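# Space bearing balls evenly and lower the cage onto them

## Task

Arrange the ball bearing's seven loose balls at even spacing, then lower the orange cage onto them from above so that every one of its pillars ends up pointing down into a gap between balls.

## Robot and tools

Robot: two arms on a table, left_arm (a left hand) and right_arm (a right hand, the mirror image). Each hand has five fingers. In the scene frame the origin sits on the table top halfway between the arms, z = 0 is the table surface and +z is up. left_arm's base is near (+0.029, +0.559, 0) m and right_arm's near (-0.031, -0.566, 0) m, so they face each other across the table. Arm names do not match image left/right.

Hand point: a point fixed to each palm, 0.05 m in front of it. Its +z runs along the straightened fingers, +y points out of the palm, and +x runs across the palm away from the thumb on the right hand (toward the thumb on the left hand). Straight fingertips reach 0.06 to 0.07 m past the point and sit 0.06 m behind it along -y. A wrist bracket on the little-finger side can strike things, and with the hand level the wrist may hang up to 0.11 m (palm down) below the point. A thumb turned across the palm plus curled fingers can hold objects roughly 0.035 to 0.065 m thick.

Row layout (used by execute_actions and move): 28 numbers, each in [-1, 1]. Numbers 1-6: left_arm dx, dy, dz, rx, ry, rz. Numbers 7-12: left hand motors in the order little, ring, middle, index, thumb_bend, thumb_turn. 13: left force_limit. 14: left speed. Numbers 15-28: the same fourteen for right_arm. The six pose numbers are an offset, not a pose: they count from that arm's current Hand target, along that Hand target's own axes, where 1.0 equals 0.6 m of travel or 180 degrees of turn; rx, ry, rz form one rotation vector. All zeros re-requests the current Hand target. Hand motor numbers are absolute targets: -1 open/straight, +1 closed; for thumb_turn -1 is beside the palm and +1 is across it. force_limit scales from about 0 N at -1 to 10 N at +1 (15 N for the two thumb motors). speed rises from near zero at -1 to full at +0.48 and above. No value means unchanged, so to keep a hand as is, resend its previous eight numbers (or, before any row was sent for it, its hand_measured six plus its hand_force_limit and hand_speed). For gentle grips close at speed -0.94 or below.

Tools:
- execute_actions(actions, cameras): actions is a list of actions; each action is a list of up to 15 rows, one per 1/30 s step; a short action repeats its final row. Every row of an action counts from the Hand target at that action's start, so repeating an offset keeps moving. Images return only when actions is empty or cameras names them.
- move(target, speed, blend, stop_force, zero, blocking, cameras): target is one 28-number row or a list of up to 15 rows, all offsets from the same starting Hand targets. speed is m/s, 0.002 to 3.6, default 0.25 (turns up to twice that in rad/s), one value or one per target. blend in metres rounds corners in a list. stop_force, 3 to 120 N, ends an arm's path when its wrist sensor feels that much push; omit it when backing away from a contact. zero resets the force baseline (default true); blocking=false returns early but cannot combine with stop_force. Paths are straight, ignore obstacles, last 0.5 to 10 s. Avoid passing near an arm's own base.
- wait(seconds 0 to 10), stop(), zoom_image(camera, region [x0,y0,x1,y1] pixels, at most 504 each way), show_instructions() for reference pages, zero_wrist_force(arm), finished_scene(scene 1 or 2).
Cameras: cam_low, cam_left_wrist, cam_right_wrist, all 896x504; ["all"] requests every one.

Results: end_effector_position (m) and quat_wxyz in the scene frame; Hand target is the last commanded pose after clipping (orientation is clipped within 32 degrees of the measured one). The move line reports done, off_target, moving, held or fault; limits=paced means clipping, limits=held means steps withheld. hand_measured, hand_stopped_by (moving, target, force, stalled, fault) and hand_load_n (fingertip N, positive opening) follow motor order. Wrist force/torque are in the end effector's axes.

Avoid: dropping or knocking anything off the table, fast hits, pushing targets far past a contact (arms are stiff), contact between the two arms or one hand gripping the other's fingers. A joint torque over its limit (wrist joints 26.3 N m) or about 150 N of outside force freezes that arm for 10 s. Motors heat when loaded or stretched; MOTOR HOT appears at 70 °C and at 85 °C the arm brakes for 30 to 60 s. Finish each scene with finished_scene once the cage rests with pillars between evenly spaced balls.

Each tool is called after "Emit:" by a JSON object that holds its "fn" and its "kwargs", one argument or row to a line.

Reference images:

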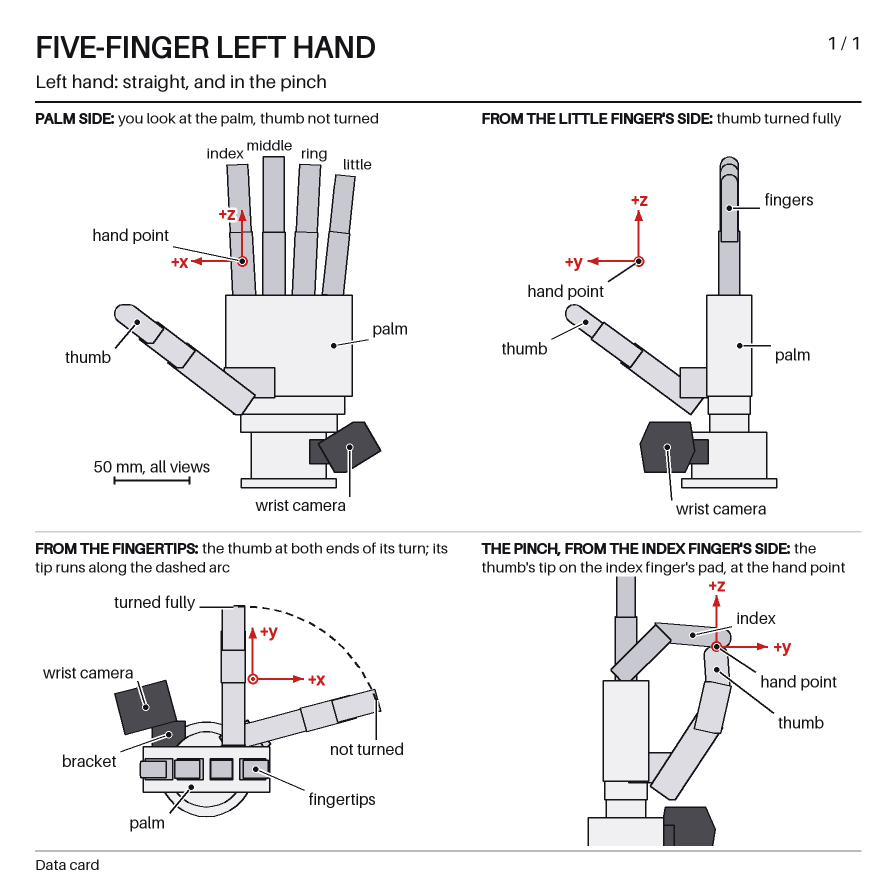

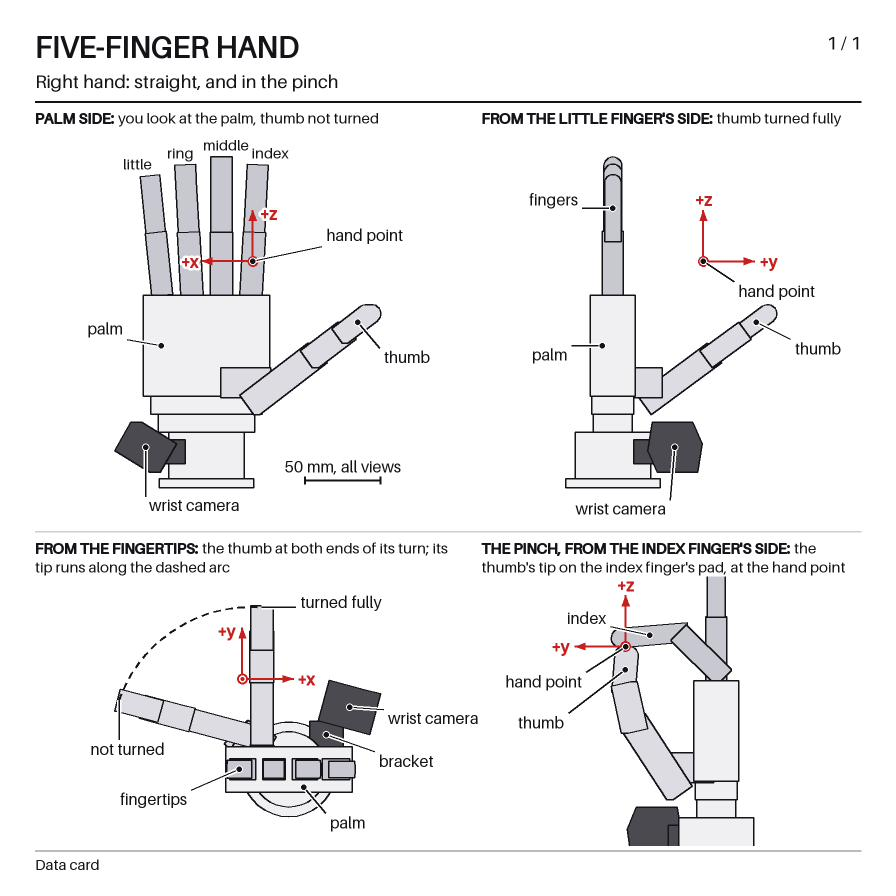

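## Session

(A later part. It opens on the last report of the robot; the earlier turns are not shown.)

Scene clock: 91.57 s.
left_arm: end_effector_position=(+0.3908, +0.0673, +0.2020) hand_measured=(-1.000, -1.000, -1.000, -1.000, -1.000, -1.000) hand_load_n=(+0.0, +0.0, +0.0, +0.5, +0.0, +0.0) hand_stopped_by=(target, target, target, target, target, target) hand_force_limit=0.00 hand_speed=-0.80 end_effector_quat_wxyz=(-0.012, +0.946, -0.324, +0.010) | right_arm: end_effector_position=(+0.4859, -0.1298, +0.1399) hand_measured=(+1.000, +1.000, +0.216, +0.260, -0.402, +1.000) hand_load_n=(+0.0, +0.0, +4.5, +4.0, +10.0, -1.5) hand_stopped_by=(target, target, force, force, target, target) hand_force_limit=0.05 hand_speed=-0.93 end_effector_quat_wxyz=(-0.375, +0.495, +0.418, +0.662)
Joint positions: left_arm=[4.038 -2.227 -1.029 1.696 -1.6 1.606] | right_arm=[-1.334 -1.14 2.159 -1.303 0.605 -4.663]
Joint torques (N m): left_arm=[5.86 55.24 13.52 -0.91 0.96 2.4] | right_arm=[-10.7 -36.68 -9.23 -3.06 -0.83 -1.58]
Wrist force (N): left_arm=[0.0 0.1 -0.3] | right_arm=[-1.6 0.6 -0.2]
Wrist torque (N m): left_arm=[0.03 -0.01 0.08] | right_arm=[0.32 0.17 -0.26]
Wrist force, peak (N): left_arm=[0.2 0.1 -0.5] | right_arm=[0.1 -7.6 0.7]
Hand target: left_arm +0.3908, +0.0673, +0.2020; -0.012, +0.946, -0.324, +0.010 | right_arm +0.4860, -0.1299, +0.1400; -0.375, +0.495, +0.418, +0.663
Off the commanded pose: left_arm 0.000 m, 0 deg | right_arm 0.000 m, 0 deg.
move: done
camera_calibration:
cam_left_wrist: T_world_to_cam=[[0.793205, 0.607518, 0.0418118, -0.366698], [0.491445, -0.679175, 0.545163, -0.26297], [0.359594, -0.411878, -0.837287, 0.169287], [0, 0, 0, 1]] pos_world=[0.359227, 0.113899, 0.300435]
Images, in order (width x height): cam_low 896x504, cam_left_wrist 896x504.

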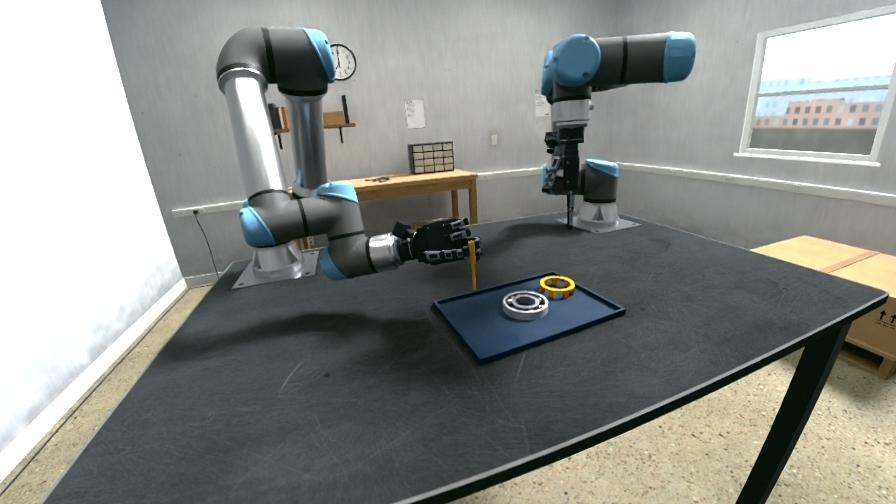

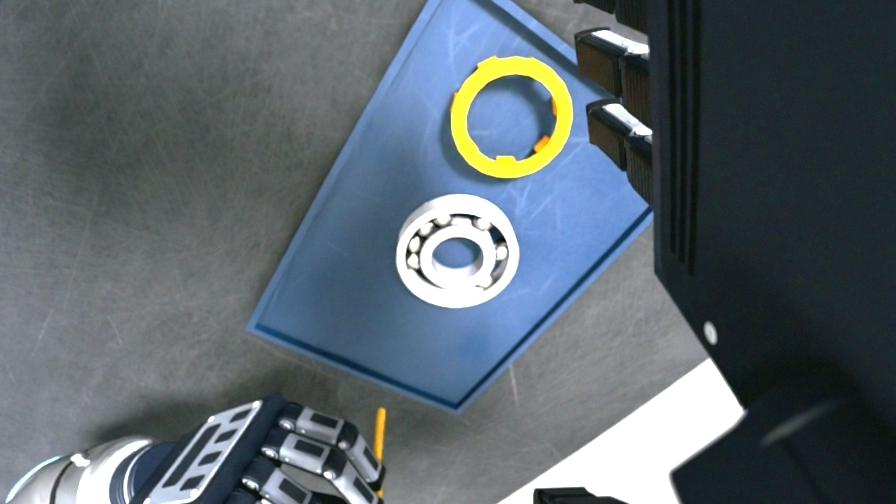

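Emit:
{"fn": "move", "kwargs": {
  "target": [
    [0,0,0,0,0,0,-1,-1,-1,-1,-1,-1,0,-0.8,-0.0905,-0.032,0.012,0,0,0,1,1,0.55,0.55,-0.4,1,0.05,-0.93],
    [0,0,0,0,0,0,-1,-1,-1,-1,-1,-1,0,-0.8,-0.139,-0.0411,0.004,0,0,0,1,1,0.55,0.55,-0.4,1,0.05,-0.93]
  ],
  "speed": [0.08,0.012],
  "stop_force": 3,
  "cameras": ["cam_low","cam_left_wrist"]
}}

Emit:
{"fn": "zoom_image", "kwargs": {
  "camera": "cam_left_wrist",
  "region": [360, 290, 520, 420]
}}

Emit:
{"fn": "zoom_image", "kwargs": {
  "camera": "cam_low",
  "region": [430, 240, 570, 340]
}}

Scene clock: 95.80 s.
left_arm: end_effector_position=(+0.3908, +0.0673, +0.2020) hand_measured=(-1.000, -1.000, -1.000, -1.000, -1.000, -1.000) hand_load_n=(+0.0, +0.0, +0.0, +0.0, +0.0, +0.0) hand_stopped_by=(target, target, target, target, target, target) hand_force_limit=0.00 hand_speed=-0.80 end_effector_quat_wxyz=(-0.012, +0.946, -0.324, +0.010) | right_arm: end_effector_position=(+0.4833, -0.1117, +0.0669) hand_measured=(+1.000, +1.000, +0.216, +0.260, -0.402, +1.000) hand_load_n=(+0.0, +0.0, +4.5, +3.5, +9.5, -1.0) hand_stopped_by=(target, target, force, force, target, target) hand_force_limit=0.05 hand_speed=-0.93 end_effector_quat_wxyz=(-0.375, +0.495, +0.418, +0.663)
Joint positions: left_arm=[4.038 -2.227 -1.029 1.696 -1.6 1.606] | right_arm=[-1.29 -0.945 2.141 -1.463 0.648 -4.684]
Joint torques (N m): left_arm=[5.35 55.92 13.85 -0.95 1.03 2.47] | right_arm=[-8.68 -44.72 -0.21 -2.84 -0.88 0.96]
Wrist force (N): left_arm=[-0.1 0.1 -0.1] | right_arm=[-1.5 0.5 -0.1]
Wrist torque (N m): left_arm=[0.03 0.02 0.07] | right_arm=[0.31 0.14 -0.17]
Wrist force, peak (N): left_arm=[0.0 0.5 -0.1] | right_arm=[3.7 1.2 0.5]
Hand target: left_arm +0.3908, +0.0673, +0.2020; -0.012, +0.946, -0.324, +0.010 | right_arm +0.4833, -0.1117, +0.0669; -0.375, +0.495, +0.419, +0.663 (not the last commanded pose)
Off the commanded pose: left_arm 0.000 m, 0 deg | right_arm 0.012 m, 0 deg.
move: contact (right_arm); path passed 1 of 2 targets
camera_calibration:
cam_left_wrist: T_world_to_cam=[[0.793205, 0.607518, 0.0418118, -0.366698], [0.491445, -0.679175, 0.545163, -0.26297], [0.359594, -0.411878, -0.837287, 0.169287], [0, 0, 0, 1]] pos_world=[0.359227, 0.113899, 0.300435]
Images, in order (width x height): cam_low 896x504, cam_left_wrist 896x504.

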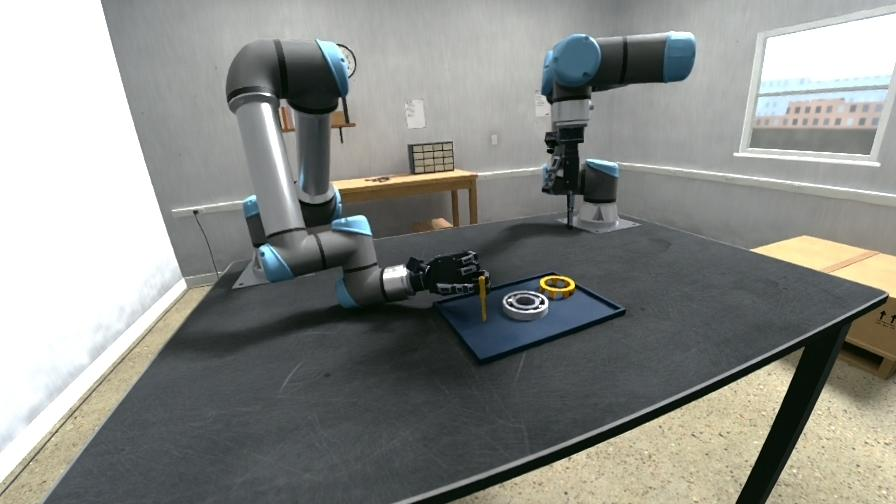

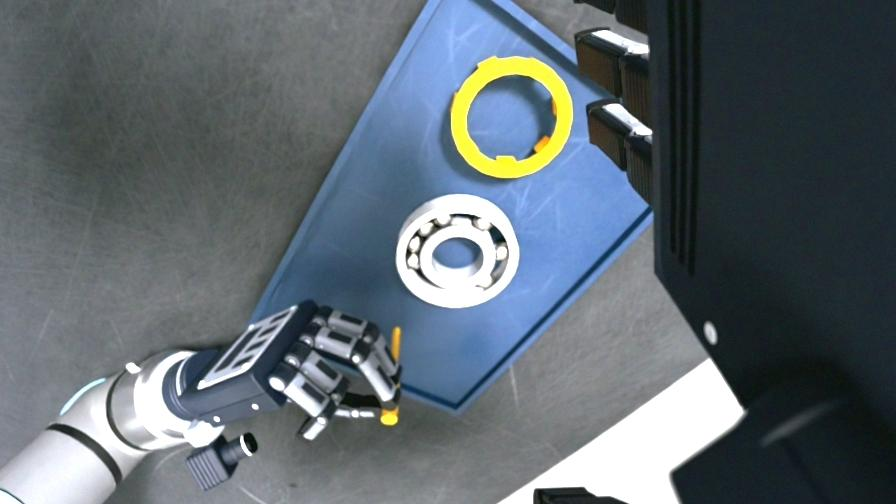

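Scaled by 3.150.

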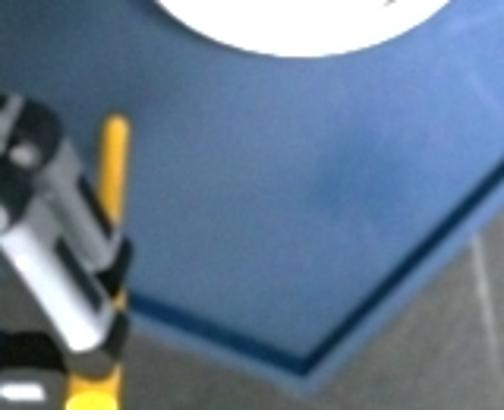

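Scaled by 3.600.

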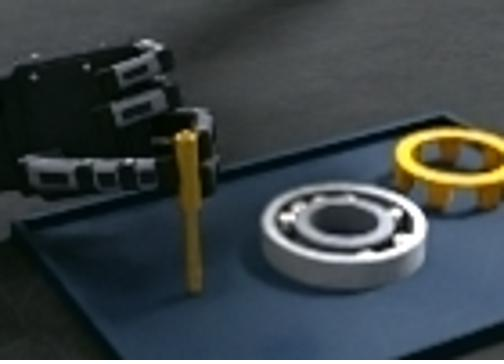

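Emit:
{"fn": "zoom_image", "kwargs": {
  "camera": "cam_left_wrist",
  "region": [388, 185, 528, 315]
}}

Scaled by 3.600.

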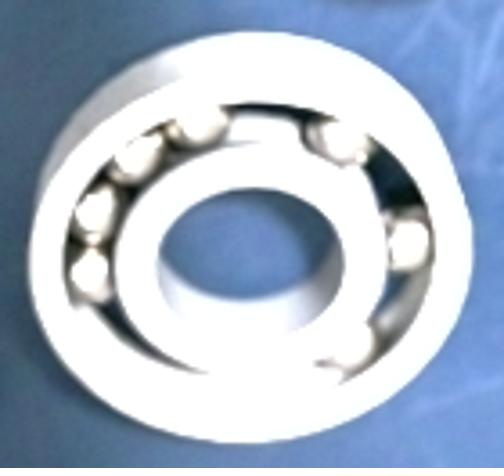

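Emit:
{"fn": "move", "kwargs": {
  "target": [
    [0,0,0,0,0,0,-1,-1,-1,-1,-1,-1,0,-0.8,0.0323,0.0061,0.0053,0,0,0,1,1,0.55,0.55,-0.4,1,0.05,-0.93],
    [0,0,0,0,0,0,-1,-1,-1,-1,-1,-1,0,-0.8,0.0404,-0.0967,0.1056,0,0,0,1,1,0.55,0.55,-0.4,1,0.05,-0.93]
  ],
  "speed": [0.06,0.1],
  "blend": [0.003,0],
  "cameras": ["cam_low","cam_left_wrist"]
}}

Emit:
{"fn": "zoom_image", "kwargs": {
  "camera": "cam_left_wrist",
  "region": [348, 185, 528, 315]
}}

Emit:
{"fn": "zoom_image", "kwargs": {
  "camera": "cam_low",
  "region": [450, 240, 590, 340]
}}

Scene clock: 98.83 s.
left_arm: end_effector_position=(+0.3908, +0.0673, +0.2020) hand_measured=(-1.000, -1.000, -1.000, -1.000, -1.000, -1.000) hand_load_n=(+0.0, +0.0, +0.0, +0.0, +0.0, +0.0) hand_stopped_by=(target, target, target, target, target, target) hand_force_limit=0.00 hand_speed=-0.80 end_effector_quat_wxyz=(-0.012, +0.946, -0.324, +0.010) | right_arm: end_effector_position=(+0.4466, -0.0337, +0.0898) hand_measured=(+1.000, +1.000, +0.216, +0.260, -0.402, +1.000) hand_load_n=(+0.0, +0.5, +4.0, +3.5, +9.5, -1.0) hand_stopped_by=(target, target, force, force, target, target) hand_force_limit=0.05 hand_speed=-0.93 end_effector_quat_wxyz=(-0.375, +0.495, +0.419, +0.662)
Joint positions: left_arm=[4.038 -2.227 -1.029 1.696 -1.6 1.606] | right_arm=[-1.089 -0.975 2.068 -1.307 0.843 -4.754]
Joint torques (N m): left_arm=[5.57 55.31 14.22 -0.93 0.98 2.39] | right_arm=[2.17 -46.44 -3.18 -2.7 0.31 1.62]
Wrist force (N): left_arm=[0.1 0.0 -0.3] | right_arm=[-1.5 0.4 -0.3]
Wrist torque (N m): left_arm=[0.01 -0.02 0.09] | right_arm=[0.31 0.15 -0.19]
Wrist force, peak (N): left_arm=[-0.2 0.5 -0.1] | right_arm=[-2.3 0.3 -0.4]
Hand target: left_arm +0.3908, +0.0673, +0.2020; -0.012, +0.946, -0.324, +0.010 | right_arm +0.4466, -0.0337, +0.0899; -0.375, +0.495, +0.419, +0.663
Off the commanded pose: left_arm 0.000 m, 0 deg | right_arm 0.000 m, 0 deg.
move: done
camera_calibration:
cam_left_wrist: T_world_to_cam=[[0.793205, 0.607518, 0.0418118, -0.366698], [0.491445, -0.679175, 0.545163, -0.26297], [0.359594, -0.411878, -0.837287, 0.169287], [0, 0, 0, 1]] pos_world=[0.359227, 0.113899, 0.300435]
Images, in order (width x height): cam_low 896x504, cam_left_wrist 896x504.

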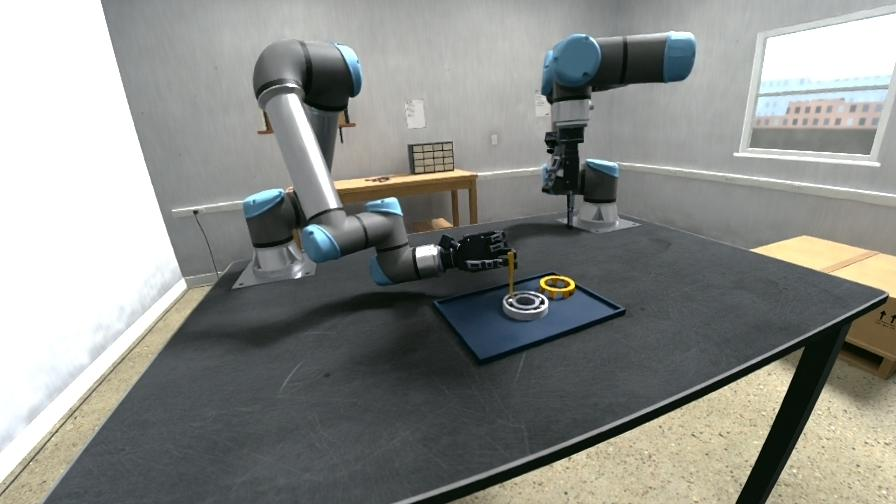

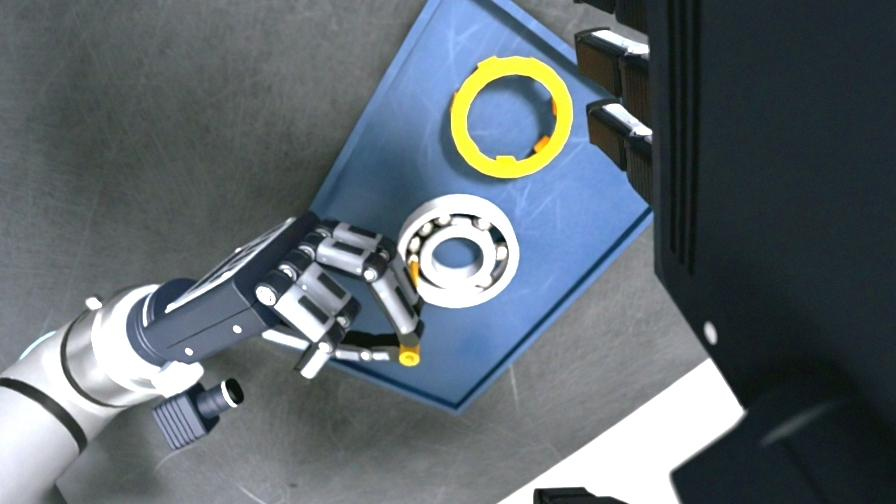

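Scaled by 2.800.

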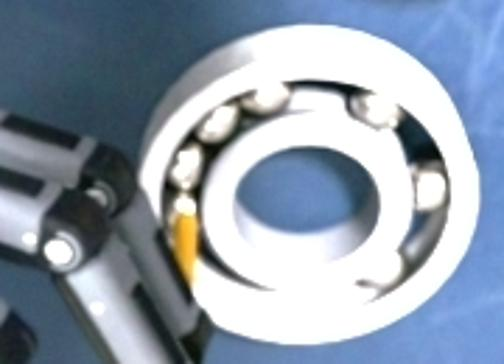

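Scaled by 3.600.

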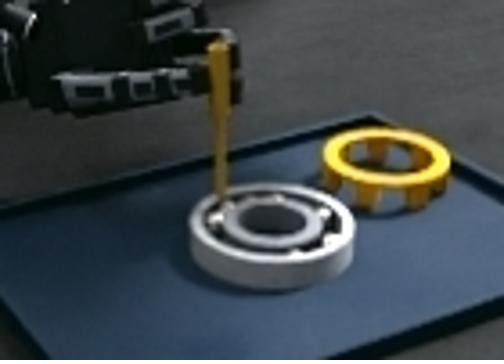

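Emit:
{"fn": "zoom_image", "kwargs": {
  "camera": "cam_left_wrist",
  "region": [390, 225, 450, 300]
}}

Scaled by 6.720.

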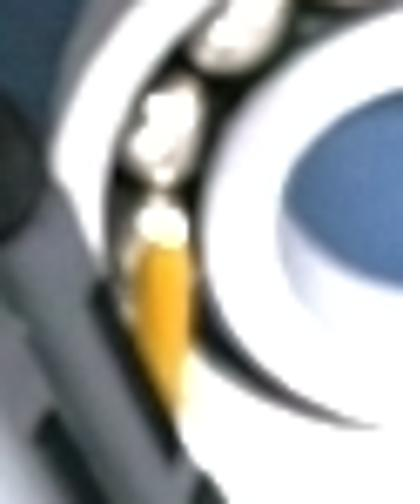

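Emit:
{"fn": "move", "kwargs": {
  "target": [0,0,0,0,0,0,-1,-1,-1,-1,-1,-1,0,-0.8,-0.0291,-0.0055,-0.0048,0,0,0,1,1,0.55,0.55,-0.4,1,0.05,-0.93],
  "speed": 0.01,
  "stop_force": 4,
  "cameras": ["cam_low","cam_left_wrist"]
}}

Emit:
{"fn": "zoom_image", "kwargs": {
  "camera": "cam_left_wrist",
  "region": [388, 185, 528, 315]
}}

Scene clock: 102.03 s.
left_arm: end_effector_position=(+0.3908, +0.0673, +0.2020) hand_measured=(-1.000, -1.000, -1.000, -1.000, -1.000, -1.000) hand_load_n=(+0.0, +0.0, +0.0, +0.0, +0.0, +0.0) hand_stopped_by=(target, target, target, target, target, target) hand_force_limit=0.00 hand_speed=-0.80 end_effector_quat_wxyz=(-0.012, +0.946, -0.324, +0.010) | right_arm: end_effector_position=(+0.4466, -0.0337, +0.0719) hand_measured=(+1.000, +1.000, +0.216, +0.262, -0.402, +1.000) hand_load_n=(+0.0, +0.0, +5.0, +2.0, +9.0, -1.0) hand_stopped_by=(target, target, force, force, target, target) hand_force_limit=0.05 hand_speed=-0.93 end_effector_quat_wxyz=(-0.375, +0.495, +0.418, +0.663)
Joint positions: left_arm=[4.038 -2.227 -1.029 1.696 -1.6 1.606] | right_arm=[-1.089 -0.932 2.067 -1.35 0.843 -4.754]
Joint torques (N m): left_arm=[5.44 55.74 14.72 -0.98 1.01 2.41] | right_arm=[6.07 -46.72 -14.04 -0.66 0.3 0.9]
Wrist force (N): left_arm=[0.1 0.1 -0.2] | right_arm=[-1.5 0.3 -0.7]
Wrist torque (N m): left_arm=[0.02 -0.02 0.09] | right_arm=[0.30 0.14 -0.19]
Wrist force, peak (N): left_arm=[0.2 0.2 -0.4] | right_arm=[1.7 0.9 0.4]
Hand target: left_arm +0.3908, +0.0673, +0.2020; -0.012, +0.946, -0.324, +0.010 | right_arm +0.4466, -0.0337, +0.0719; -0.375, +0.495, +0.419, +0.663
Off the commanded pose: left_arm 0.000 m, 0 deg | right_arm 0.000 m, 0 deg.
move: done
camera_calibration:
cam_left_wrist: T_world_to_cam=[[0.793205, 0.607518, 0.0418118, -0.366698], [0.491445, -0.679175, 0.545163, -0.26297], [0.359594, -0.411878, -0.837287, 0.169287], [0, 0, 0, 1]] pos_world=[0.359227, 0.113899, 0.300435]
Images, in order (width x height): cam_low 896x504, cam_left_wrist 896x504.

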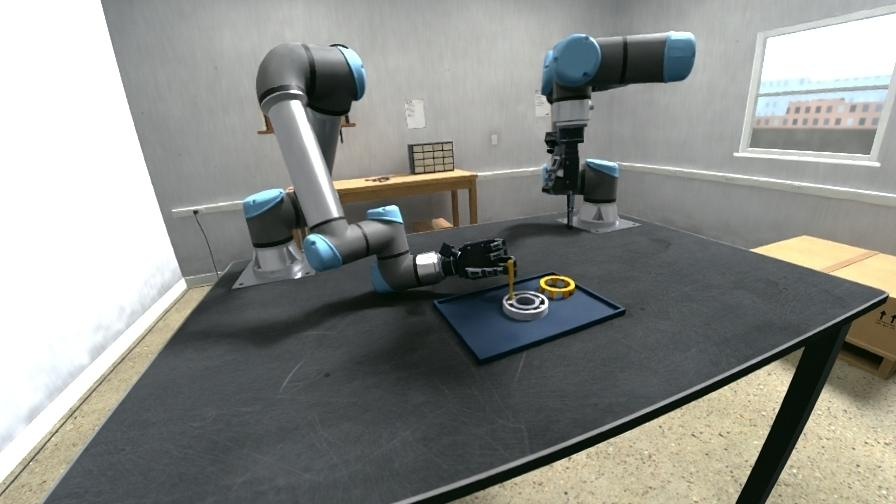

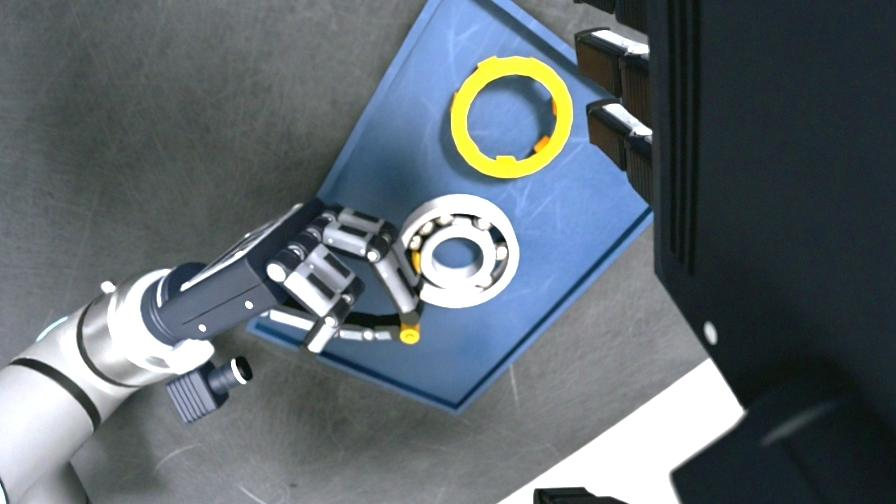

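Scaled by 3.600.

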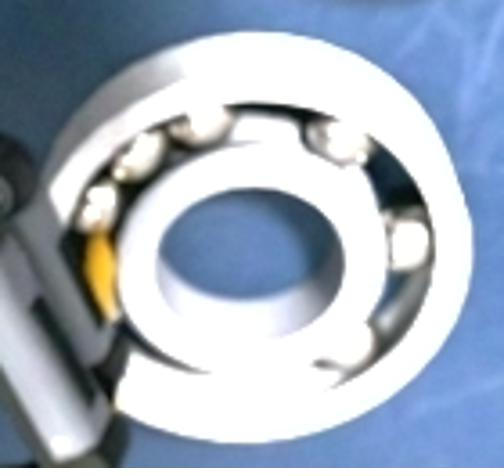

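Emit:
{"fn": "move", "kwargs": {
  "target": [
    [0,0,0,0,0,0,-1,-1,-1,-1,-1,-1,0,-0.8,-0.00081,0.00978,-0.00619,0,0,0,1,1,0.55,0.55,-0.4,1,0.05,-0.93],
    [0,0,0,0,0,0,-1,-1,-1,-1,-1,-1,0,-0.8,-0.00217,0.02057,-0.01025,0,0,0,1,1,0.55,0.55,-0.4,1,0.05,-0.93],
    [0,0,0,0,0,0,-1,-1,-1,-1,-1,-1,0,-0.8,-0.004,0.03189,-0.01199,0,0,0,1,1,0.55,0.55,-0.4,1,0.05,-0.93],
    [0,0,0,0,0,0,-1,-1,-1,-1,-1,-1,0,-0.8,-0.00604,0.04232,-0.01148,0,0,0,1,1,0.55,0.55,-0.4,1,0.05,-0.93],
    [0,0,0,0,0,0,-1,-1,-1,-1,-1,-1,0,-0.8,-0.00812,0.05151,-0.00928,0,0,0,1,1,0.55,0.55,-0.4,1,0.05,-0.93],
    [0,0,0,0,0,0,-1,-1,-1,-1,-1,-1,0,-0.8,-0.00945,0.05677,-0.0072,0,0,0,1,1,0.55,0.55,-0.4,1,0.05,-0.93],
    [0,0,0,0,0,0,-1,-1,-1,-1,-1,-1,0,-0.8,-0.01082,0.06177,-0.00458,0,0,0,1,1,0.55,0.55,-0.4,1,0.05,-0.93]
  ],
  "speed": [0.006,0.008,0.008,0.008,0.005,0.003,0.002],
  "blend": [0.001,0.001,0.001,0.001,0.001,0.001,0],
  "stop_force": 5,
  "cameras": ["cam_left_wrist"]
}}

Emit:
{"fn": "zoom_image", "kwargs": {
  "camera": "cam_left_wrist",
  "region": [388, 185, 528, 315]
}}

Scene clock: 110.93 s.
left_arm: end_effector_position=(+0.3908, +0.0673, +0.2020) hand_measured=(-1.000, -1.000, -1.000, -1.000, -1.000, -1.000) hand_load_n=(+0.0, +0.0, +0.0, +0.0, +0.0, +0.0) hand_stopped_by=(target, target, target, target, target, target) hand_force_limit=0.00 hand_speed=-0.80 end_effector_quat_wxyz=(-0.012, +0.946, -0.324, +0.010) | right_arm: end_effector_position=(+0.4809, -0.0493, +0.0719) hand_measured=(+1.000, +1.000, +0.216, +0.262, -0.402, +1.000) hand_load_n=(+0.0, +0.0, +4.5, +3.0, +9.0, -1.0) hand_stopped_by=(target, target, force, force, target, target) hand_force_limit=0.05 hand_speed=-0.93 end_effector_quat_wxyz=(-0.375, +0.495, +0.419, +0.663)
Joint positions: left_arm=[4.038 -2.227 -1.029 1.696 -1.6 1.606] | right_arm=[-1.154 -0.915 2.026 -1.339 0.78 -4.735]
Joint torques (N m): left_arm=[5.52 55.84 15.11 -0.91 0.96 2.4] | right_arm=[-8.82 -26.85 -9.02 -1.57 -0.73 1.61]
Wrist force (N): left_arm=[-0.2 0.1 -0.1] | right_arm=[-1.6 0.4 -0.3]
Wrist torque (N m): left_arm=[0.03 0.04 0.06] | right_arm=[0.31 0.16 -0.26]
Wrist force, peak (N): left_arm=[-0.1 0.5 -0.1] | right_arm=[-1.7 0.3 -0.8]
Hand target: left_arm +0.3908, +0.0673, +0.2020; -0.012, +0.946, -0.324, +0.010 | right_arm +0.4809, -0.0493, +0.0719; -0.375, +0.495, +0.419, +0.663
Off the commanded pose: left_arm 0.000 m, 0 deg | right_arm 0.000 m, 0 deg.
move: done
camera_calibration:
cam_left_wrist: T_world_to_cam=[[0.793205, 0.607518, 0.0418118, -0.366698], [0.491445, -0.679175, 0.545163, -0.26297], [0.359594, -0.411878, -0.837287, 0.169287], [0, 0, 0, 1]] pos_world=[0.359227, 0.113899, 0.300435]
Images, in order (width x height): cam_left_wrist 896x504.

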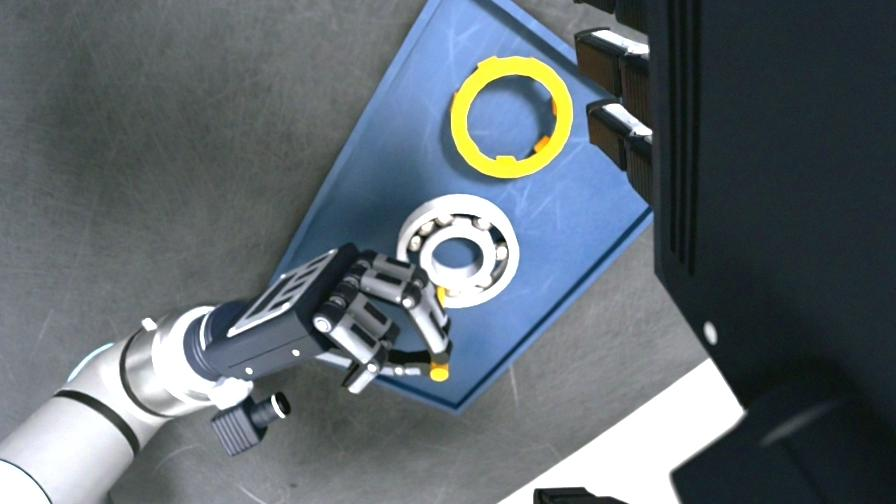

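Scaled by 3.600.

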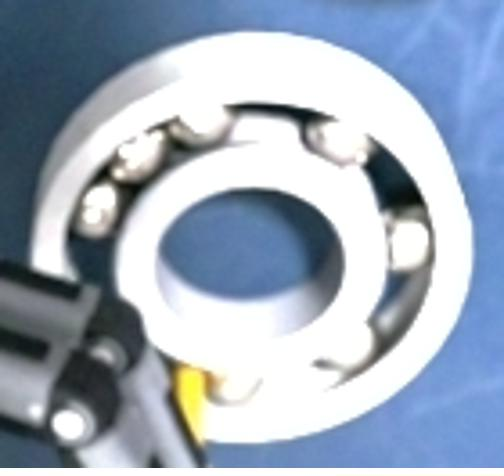

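Emit:
{"fn": "zoom_image", "kwargs": {
  "camera": "cam_left_wrist",
  "region": [420, 270, 480, 315]
}}

Emit:
{"fn": "zoom_image", "kwargs": {
  "camera": "cam_left_wrist",
  "region": [400, 205, 460, 265]
}}

Scaled by 8.400.

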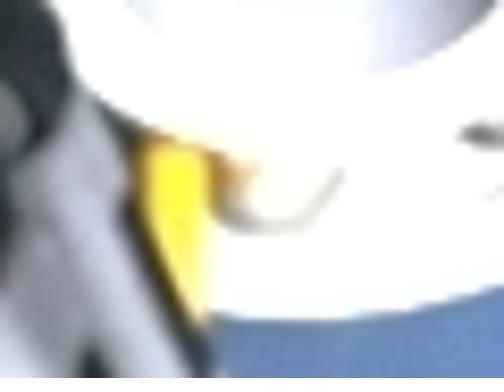

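Scaled by 8.400.

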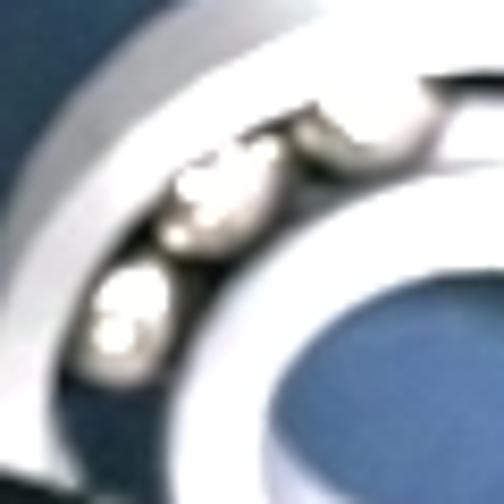

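Emit:
{"fn": "move", "kwargs": {
  "target": [
    [0,0,0,0,0,0,-1,-1,-1,-1,-1,-1,0,-0.8,0.0293,0.0055,0.0048,0,0,0,1,1,0.55,0.55,-0.4,1,0.05,-0.93],
    [0,0,0,0,0,0,-1,-1,-1,-1,-1,-1,0,-0.8,0.0405,-0.0743,0.0272,0,0,0,1,1,0.55,0.55,-0.4,1,0.05,-0.93]
  ],
  "speed": [0.03,0.08],
  "blend": [0.001,0],
  "cameras": ["cam_left_wrist"]
}}

Emit:
{"fn": "zoom_image", "kwargs": {
  "camera": "cam_left_wrist",
  "region": [390, 205, 450, 280]
}}

Emit:
{"fn": "zoom_image", "kwargs": {
  "camera": "cam_left_wrist",
  "region": [388, 185, 528, 315]
}}

Scene clock: 113.40 s.
left_arm: end_effector_position=(+0.3908, +0.0673, +0.2020) hand_measured=(-1.000, -1.000, -1.000, -1.000, -1.000, -1.000) hand_load_n=(+0.0, +0.0, +0.0, +0.0, +0.0, +0.0) hand_stopped_by=(target, target, target, target, target, target) hand_force_limit=0.00 hand_speed=-0.80 end_effector_quat_wxyz=(-0.012, +0.946, -0.324, +0.010) | right_arm: end_effector_position=(+0.4402, -0.0198, +0.0899) hand_measured=(+1.000, +1.000, +0.216, +0.262, -0.402, +1.000) hand_load_n=(+0.0, +0.0, +4.5, +3.0, +9.0, -0.5) hand_stopped_by=(target, target, force, force, target, target) hand_force_limit=0.05 hand_speed=-0.93 end_effector_quat_wxyz=(-0.375, +0.495, +0.419, +0.662)
Joint positions: left_arm=[4.038 -2.227 -1.029 1.696 -1.6 1.606] | right_arm=[-1.055 -0.968 2.05 -1.29 0.876 -4.764]
Joint torques (N m): left_arm=[4.95 55.72 14.99 -0.98 1 2.37] | right_arm=[-10.45 -34.1 -17.87 -2.07 -1.23 1.54]
Wrist force (N): left_arm=[0.2 0.1 -0.1] | right_arm=[-1.5 0.6 -0.5]
Wrist torque (N m): left_arm=[0.02 -0.02 0.09] | right_arm=[0.35 0.16 -0.15]
Wrist force, peak (N): left_arm=[0.0 0.5 -0.3] | right_arm=[-1.5 1.7 -0.4]
Hand target: left_arm +0.3908, +0.0673, +0.2020; -0.012, +0.946, -0.324, +0.010 | right_arm +0.4403, -0.0198, +0.0899; -0.375, +0.495, +0.419, +0.663
Off the commanded pose: left_arm 0.000 m, 0 deg | right_arm 0.000 m, 0 deg.
move: done
camera_calibration:
cam_left_wrist: T_world_to_cam=[[0.793205, 0.607518, 0.0418118, -0.366698], [0.491445, -0.679175, 0.545163, -0.26297], [0.359594, -0.411878, -0.837287, 0.169287], [0, 0, 0, 1]] pos_world=[0.359227, 0.113899, 0.300435]
Images, in order (width x height): cam_left_wrist 896x504.

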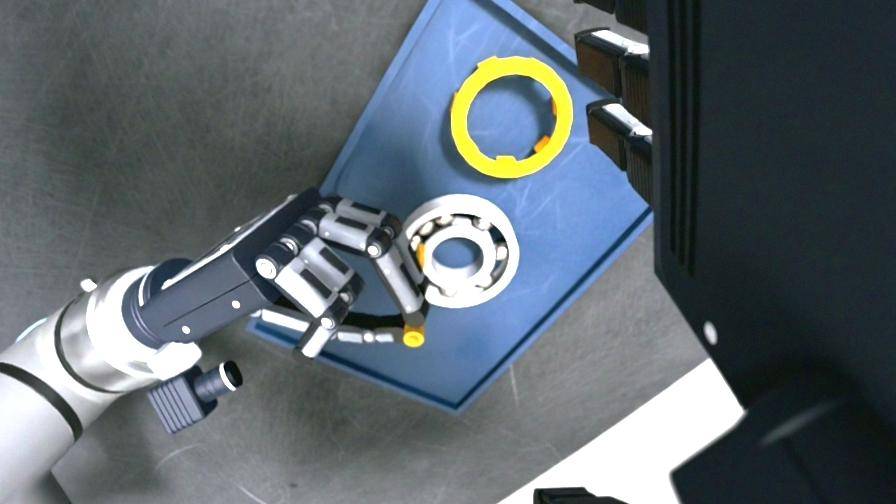

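Scaled by 6.720.

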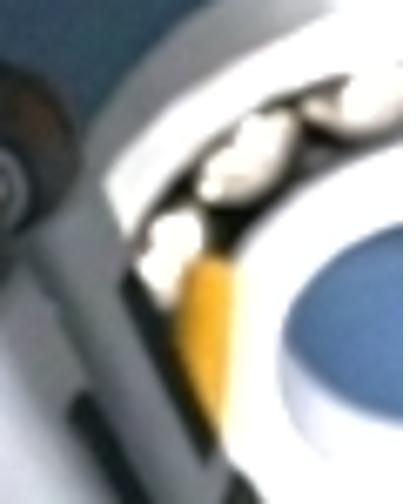

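Scaled by 3.600.

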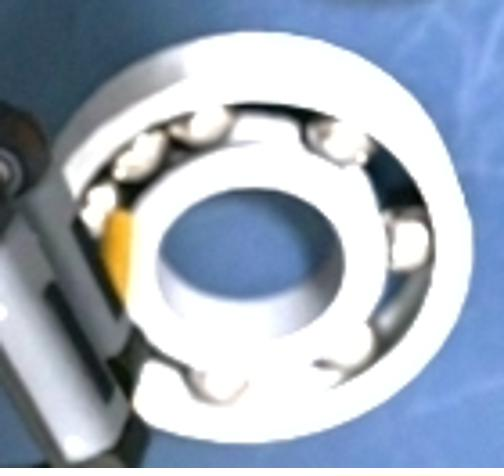

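Emit:
{"fn": "move", "kwargs": {
  "target": [0,0,0,0,0,0,-1,-1,-1,-1,-1,-1,0,-0.8,-0.0293,-0.0055,-0.0048,0,0,0,1,1,0.55,0.55,-0.4,1,0.05,-0.93],
  "speed": 0.01,
  "stop_force": 4,
  "cameras": ["cam_left_wrist"]
}}

Emit:
{"fn": "zoom_image", "kwargs": {
  "camera": "cam_left_wrist",
  "region": [388, 185, 528, 315]
}}

Scene clock: 115.83 s.
left_arm: end_effector_position=(+0.3908, +0.0673, +0.2020) hand_measured=(-1.000, -1.000, -1.000, -1.000, -1.000, -1.000) hand_load_n=(+0.0, +0.0, +0.0, +0.0, +0.0, +0.0) hand_stopped_by=(target, target, target, target, target, target) hand_force_limit=0.00 hand_speed=-0.80 end_effector_quat_wxyz=(-0.012, +0.946, -0.324, +0.010) | right_arm: end_effector_position=(+0.4403, -0.0198, +0.0785) hand_measured=(+1.000, +1.000, +0.216, +0.262, -0.402, +1.000) hand_load_n=(+0.0, +0.0, +4.0, +3.5, +9.0, -1.0) hand_stopped_by=(target, target, force, force, target, target) hand_force_limit=0.05 hand_speed=-0.93 end_effector_quat_wxyz=(-0.375, +0.495, +0.418, +0.663)
Joint positions: left_arm=[4.038 -2.227 -1.029 1.696 -1.6 1.606] | right_arm=[-1.055 -0.941 2.05 -1.317 0.876 -4.764]
Joint torques (N m): left_arm=[5.15 55.83 15.32 -0.93 1.04 2.39] | right_arm=[-10.68 -47.2 -6.23 -2.32 1.41 1.22]
Wrist force (N): left_arm=[-0.3 0.1 -0.3] | right_arm=[-1.6 0.4 -0.3]
Wrist torque (N m): left_arm=[0.04 0.05 0.06] | right_arm=[0.31 0.16 -0.18]
Wrist force, peak (N): left_arm=[0.0 0.4 0.3] | right_arm=[2.7 0.9 0.6]
Hand target: left_arm +0.3908, +0.0673, +0.2020; -0.012, +0.946, -0.324, +0.010 | right_arm +0.4403, -0.0198, +0.0785; -0.375, +0.495, +0.419, +0.663 (not the last commanded pose)
Off the commanded pose: left_arm 0.000 m, 0 deg | right_arm 0.007 m, 0 deg.
move: contact (right_arm)
camera_calibration:
cam_left_wrist: T_world_to_cam=[[0.793205, 0.607518, 0.0418118, -0.366698], [0.491445, -0.679175, 0.545163, -0.26297], [0.359594, -0.411878, -0.837287, 0.169287], [0, 0, 0, 1]] pos_world=[0.359227, 0.113899, 0.300435]
Images, in order (width x height): cam_left_wrist 896x504.

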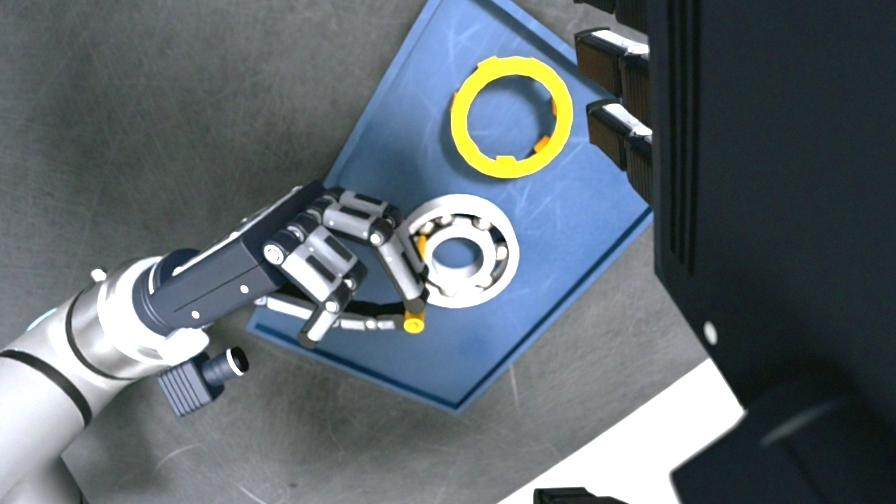

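Scaled by 3.600.

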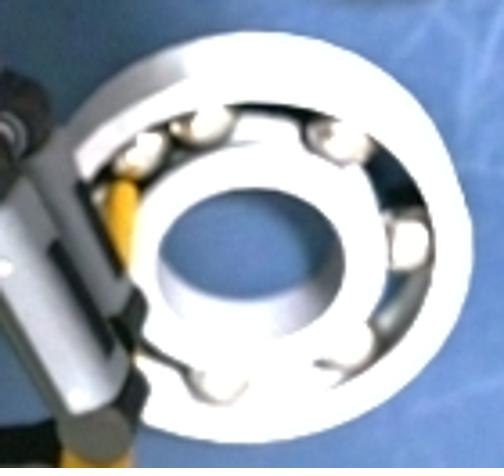

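Emit:
{"fn": "move", "kwargs": {
  "target": [
    [0,0,0,0,0,0,-1,-1,-1,-1,-1,-1,0,-0.8,0.0032,0.0006,0.0005,0,0,0,1,1,0.55,0.55,-0.4,1,0.05,-0.93],
    [0,0,0,0,0,0,-1,-1,-1,-1,-1,-1,0,-0.8,0.0035,0.0017,-0.0022,0,0,0,1,1,0.55,0.55,-0.4,1,0.05,-0.93]
  ],
  "speed": 0.01
}}

Emit:
{"fn": "move", "kwargs": {
  "target": [0,0,0,0,0,0,-1,-1,-1,-1,-1,-1,0,-0.8,-0.0139,-0.0026,-0.0023,0,0,0,1,1,0.55,0.55,-0.4,1,0.05,-0.93],
  "speed": 0.008,
  "stop_force": 4,
  "cameras": ["cam_left_wrist"]
}}

Emit:
{"fn": "zoom_image", "kwargs": {
  "camera": "cam_left_wrist",
  "region": [388, 185, 528, 315]
}}

Scene clock: 117.17 s.
left_arm: end_effector_position=(+0.3908, +0.0673, +0.2020) hand_measured=(-1.000, -1.000, -1.000, -1.000, -1.000, -1.000) hand_load_n=(+0.0, +0.0, +0.0, +0.0, +0.0, +0.0) hand_stopped_by=(target, target, target, target, target, target) hand_force_limit=0.00 hand_speed=-0.80 end_effector_quat_wxyz=(-0.012, +0.946, -0.324, +0.010) | right_arm: end_effector_position=(+0.4403, -0.0217, +0.0805) hand_measured=(+1.000, +1.000, +0.216, +0.262, -0.402, +1.000) hand_load_n=(+0.0, +0.0, +4.0, +3.0, +9.0, -1.5) hand_stopped_by=(target, target, force, force, target, target) hand_force_limit=0.05 hand_speed=-0.93 end_effector_quat_wxyz=(-0.375, +0.495, +0.418, +0.663)
Joint positions: left_arm=[4.038 -2.227 -1.029 1.696 -1.6 1.606] | right_arm=[-1.059 -0.948 2.054 -1.316 0.873 -4.763]
Joint torques (N m): left_arm=[5.12 55.17 15.83 -0.99 1.01 2.39] | right_arm=[3.04 -41.08 -13.05 -2.03 0.45 1.29]
Wrist force (N): left_arm=[0.0 0.0 -0.1] | right_arm=[-1.6 0.3 -0.2]
Wrist torque (N m): left_arm=[0.01 0.00 0.08] | right_arm=[0.28 0.16 -0.27]
Wrist force, peak (N): left_arm=[0.2 0.2 0.5] | right_arm=[-1.7 0.4 -0.3]
Hand target: left_arm +0.3908, +0.0673, +0.2020; -0.012, +0.946, -0.324, +0.010 | right_arm +0.4403, -0.0216, +0.0805; -0.375, +0.495, +0.419, +0.663
Off the commanded pose: left_arm 0.000 m, 0 deg | right_arm 0.000 m, 0 deg.
move: done

Scene clock: 118.83 s.
left_arm: end_effector_position=(+0.3908, +0.0673, +0.2020) hand_measured=(-1.000, -1.000, -1.000, -1.000, -1.000, -1.000) hand_load_n=(+0.0, +0.0, +0.0, +0.0, +0.0, +0.0) hand_stopped_by=(target, target, target, target, target, target) hand_force_limit=0.00 hand_speed=-0.80 end_effector_quat_wxyz=(-0.012, +0.946, -0.324, +0.010) | right_arm: end_effector_position=(+0.4403, -0.0216, +0.0719) hand_measured=(+1.000, +1.000, +0.216, +0.260, -0.402, +1.000) hand_load_n=(+0.0, +0.0, +4.0, +3.5, +9.0, -1.0) hand_stopped_by=(target, target, force, force, target, target) hand_force_limit=0.05 hand_speed=-0.93 end_effector_quat_wxyz=(-0.375, +0.495, +0.418, +0.663)
Joint positions: left_arm=[4.038 -2.227 -1.029 1.696 -1.6 1.606] | right_arm=[-1.059 -0.927 2.053 -1.336 0.873 -4.763]
Joint torques (N m): left_arm=[5.17 55.67 16.02 -0.96 0.89 2.37] | right_arm=[9.39 -46.31 -15.49 -0.52 -0.43 -1.06]
Wrist force (N): left_arm=[0.2 0.1 -0.2] | right_arm=[-1.5 0.3 -0.3]
Wrist torque (N m): left_arm=[0.02 -0.02 0.08] | right_arm=[0.29 0.15 -0.26]
Wrist force, peak (N): left_arm=[0.3 0.2 -0.3] | right_arm=[1.6 0.1 0.9]
Hand target: left_arm +0.3908, +0.0673, +0.2020; -0.012, +0.946, -0.324, +0.010 | right_arm +0.4403, -0.0216, +0.0719; -0.375, +0.495, +0.419, +0.663
Off the commanded pose: left_arm 0.000 m, 0 deg | right_arm 0.000 m, 0 deg.
move: done
camera_calibration:
cam_left_wrist: T_world_to_cam=[[0.793205, 0.607518, 0.0418118, -0.366698], [0.491445, -0.679175, 0.545163, -0.26297], [0.359594, -0.411878, -0.837287, 0.169287], [0, 0, 0, 1]] pos_world=[0.359227, 0.113899, 0.300435]
Images, in order (width x height): cam_left_wrist 896x504.

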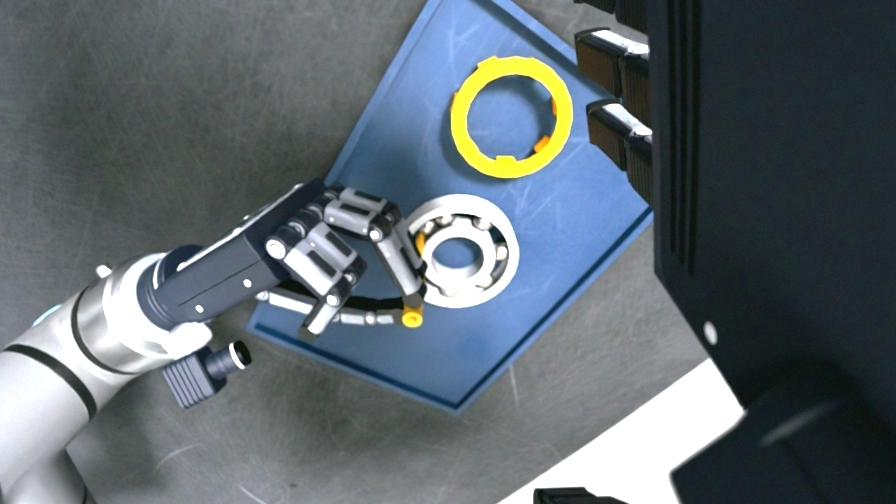

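Scaled by 3.600.

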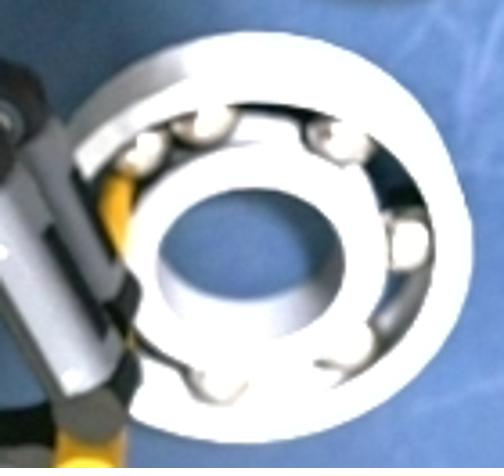

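Emit:
{"fn": "zoom_image", "kwargs": {
  "camera": "cam_left_wrist",
  "region": [420, 270, 500, 315]
}}

Scaled by 6.300.

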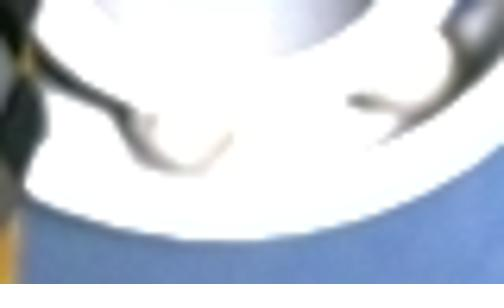

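Emit:
{"fn": "move", "kwargs": {
  "target": [
    [0,0,0,0,0,0,-1,-1,-1,-1,-1,-1,0,-0.8,0.00068,0.00508,-0.00987,0,0,0,1,1,0.55,0.55,-0.4,1,0.05,-0.93],
    [0,0,0,0,0,0,-1,-1,-1,-1,-1,-1,0,-0.8,0.00054,0.01314,-0.0182,0,0,0,1,1,0.55,0.55,-0.4,1,0.05,-0.93],
    [0,0,0,0,0,0,-1,-1,-1,-1,-1,-1,0,-0.8,-0.0001,0.02186,-0.02426,0,0,0,1,1,0.55,0.55,-0.4,1,0.05,-0.93],
    [0,0,0,0,0,0,-1,-1,-1,-1,-1,-1,0,-0.8,-0.00064,0.02704,-0.02684,0,0,0,1,1,0.55,0.55,-0.4,1,0.05,-0.93],
    [0,0,0,0,0,0,-1,-1,-1,-1,-1,-1,0,-0.8,-0.00116,0.03126,-0.02848,0,0,0,1,1,0.55,0.55,-0.4,1,0.05,-0.93]
  ],
  "speed": [0.006,0.007,0.006,0.003,0.002],
  "blend": [0.001,0.001,0.001,0.001,0],
  "stop_force": 5,
  "cameras": ["cam_left_wrist"]
}}

Emit:
{"fn": "zoom_image", "kwargs": {
  "camera": "cam_left_wrist",
  "region": [388, 185, 528, 315]
}}

Emit:
{"fn": "zoom_image", "kwargs": {
  "camera": "cam_left_wrist",
  "region": [400, 245, 480, 315]
}}

Scene clock: 125.83 s.
left_arm: end_effector_position=(+0.3908, +0.0673, +0.2020) hand_measured=(-1.000, -1.000, -1.000, -1.000, -1.000, -1.000) hand_load_n=(+0.0, +0.0, +0.0, +0.0, -0.5, +0.0) hand_stopped_by=(target, target, target, target, target, target) hand_force_limit=0.00 hand_speed=-0.80 end_effector_quat_wxyz=(-0.012, +0.946, -0.324, +0.010) | right_arm: end_effector_position=(+0.4518, -0.0443, +0.0720) hand_measured=(+1.000, +1.000, +0.216, +0.260, -0.402, +1.000) hand_load_n=(+0.5, +0.0, +4.0, +3.0, +8.5, -1.0) hand_stopped_by=(target, target, force, force, target, target) hand_force_limit=0.05 hand_speed=-0.93 end_effector_quat_wxyz=(-0.375, +0.495, +0.419, +0.663)
Joint positions: left_arm=[4.038 -2.227 -1.029 1.696 -1.6 1.606] | right_arm=[-1.116 -0.937 2.079 -1.363 0.817 -4.747]
Joint torques (N m): left_arm=[4.66 55.38 16.28 -0.89 0.98 2.37] | right_arm=[-3.67 -21.46 -16.42 -2.98 0.48 1.06]
Wrist force (N): left_arm=[0.3 0.1 0.0] | right_arm=[-1.5 0.3 -0.3]
Wrist torque (N m): left_arm=[0.02 -0.04 0.10] | right_arm=[0.31 0.16 -0.26]
Wrist force, peak (N): left_arm=[-0.2 0.3 -0.4] | right_arm=[-1.8 0.5 -0.3]
Hand target: left_arm +0.3908, +0.0673, +0.2020; -0.012, +0.946, -0.324, +0.010 | right_arm +0.4517, -0.0443, +0.0720; -0.375, +0.495, +0.419, +0.663
Off the commanded pose: left_arm 0.000 m, 0 deg | right_arm 0.000 m, 0 deg.
move: done
camera_calibration:
cam_left_wrist: T_world_to_cam=[[0.793205, 0.607518, 0.0418118, -0.366698], [0.491445, -0.679175, 0.545163, -0.26297], [0.359594, -0.411878, -0.837287, 0.169287], [0, 0, 0, 1]] pos_world=[0.359227, 0.113899, 0.300435]
Images, in order (width x height): cam_left_wrist 896x504.

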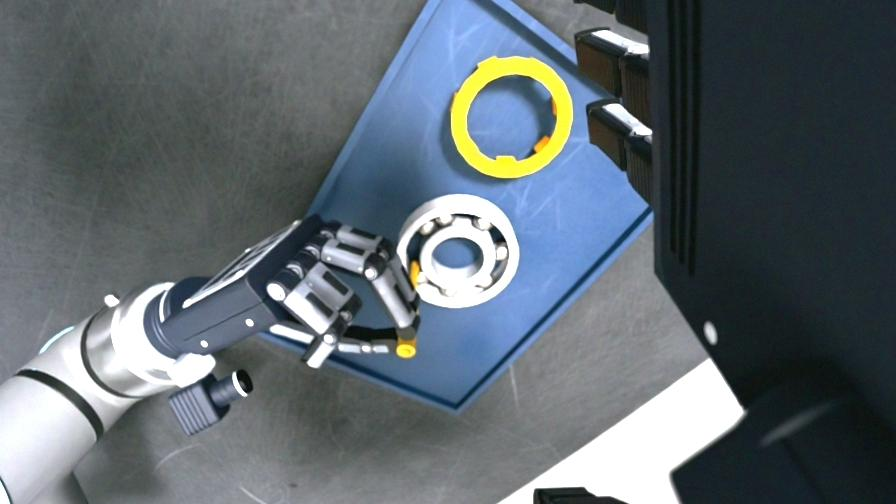

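Scaled by 3.600.

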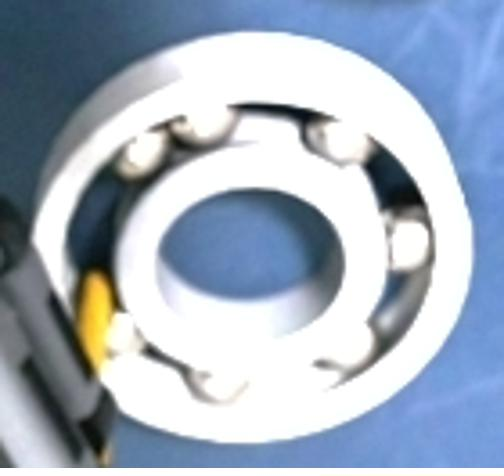

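Scaled by 6.300.

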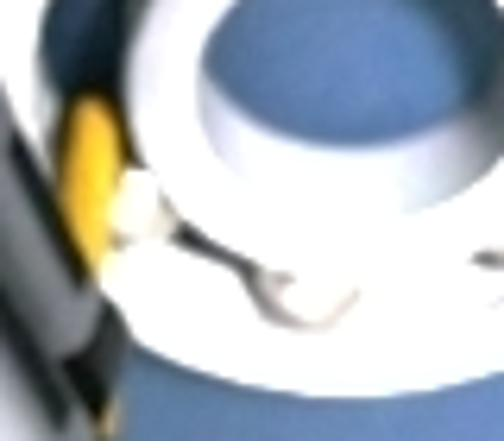

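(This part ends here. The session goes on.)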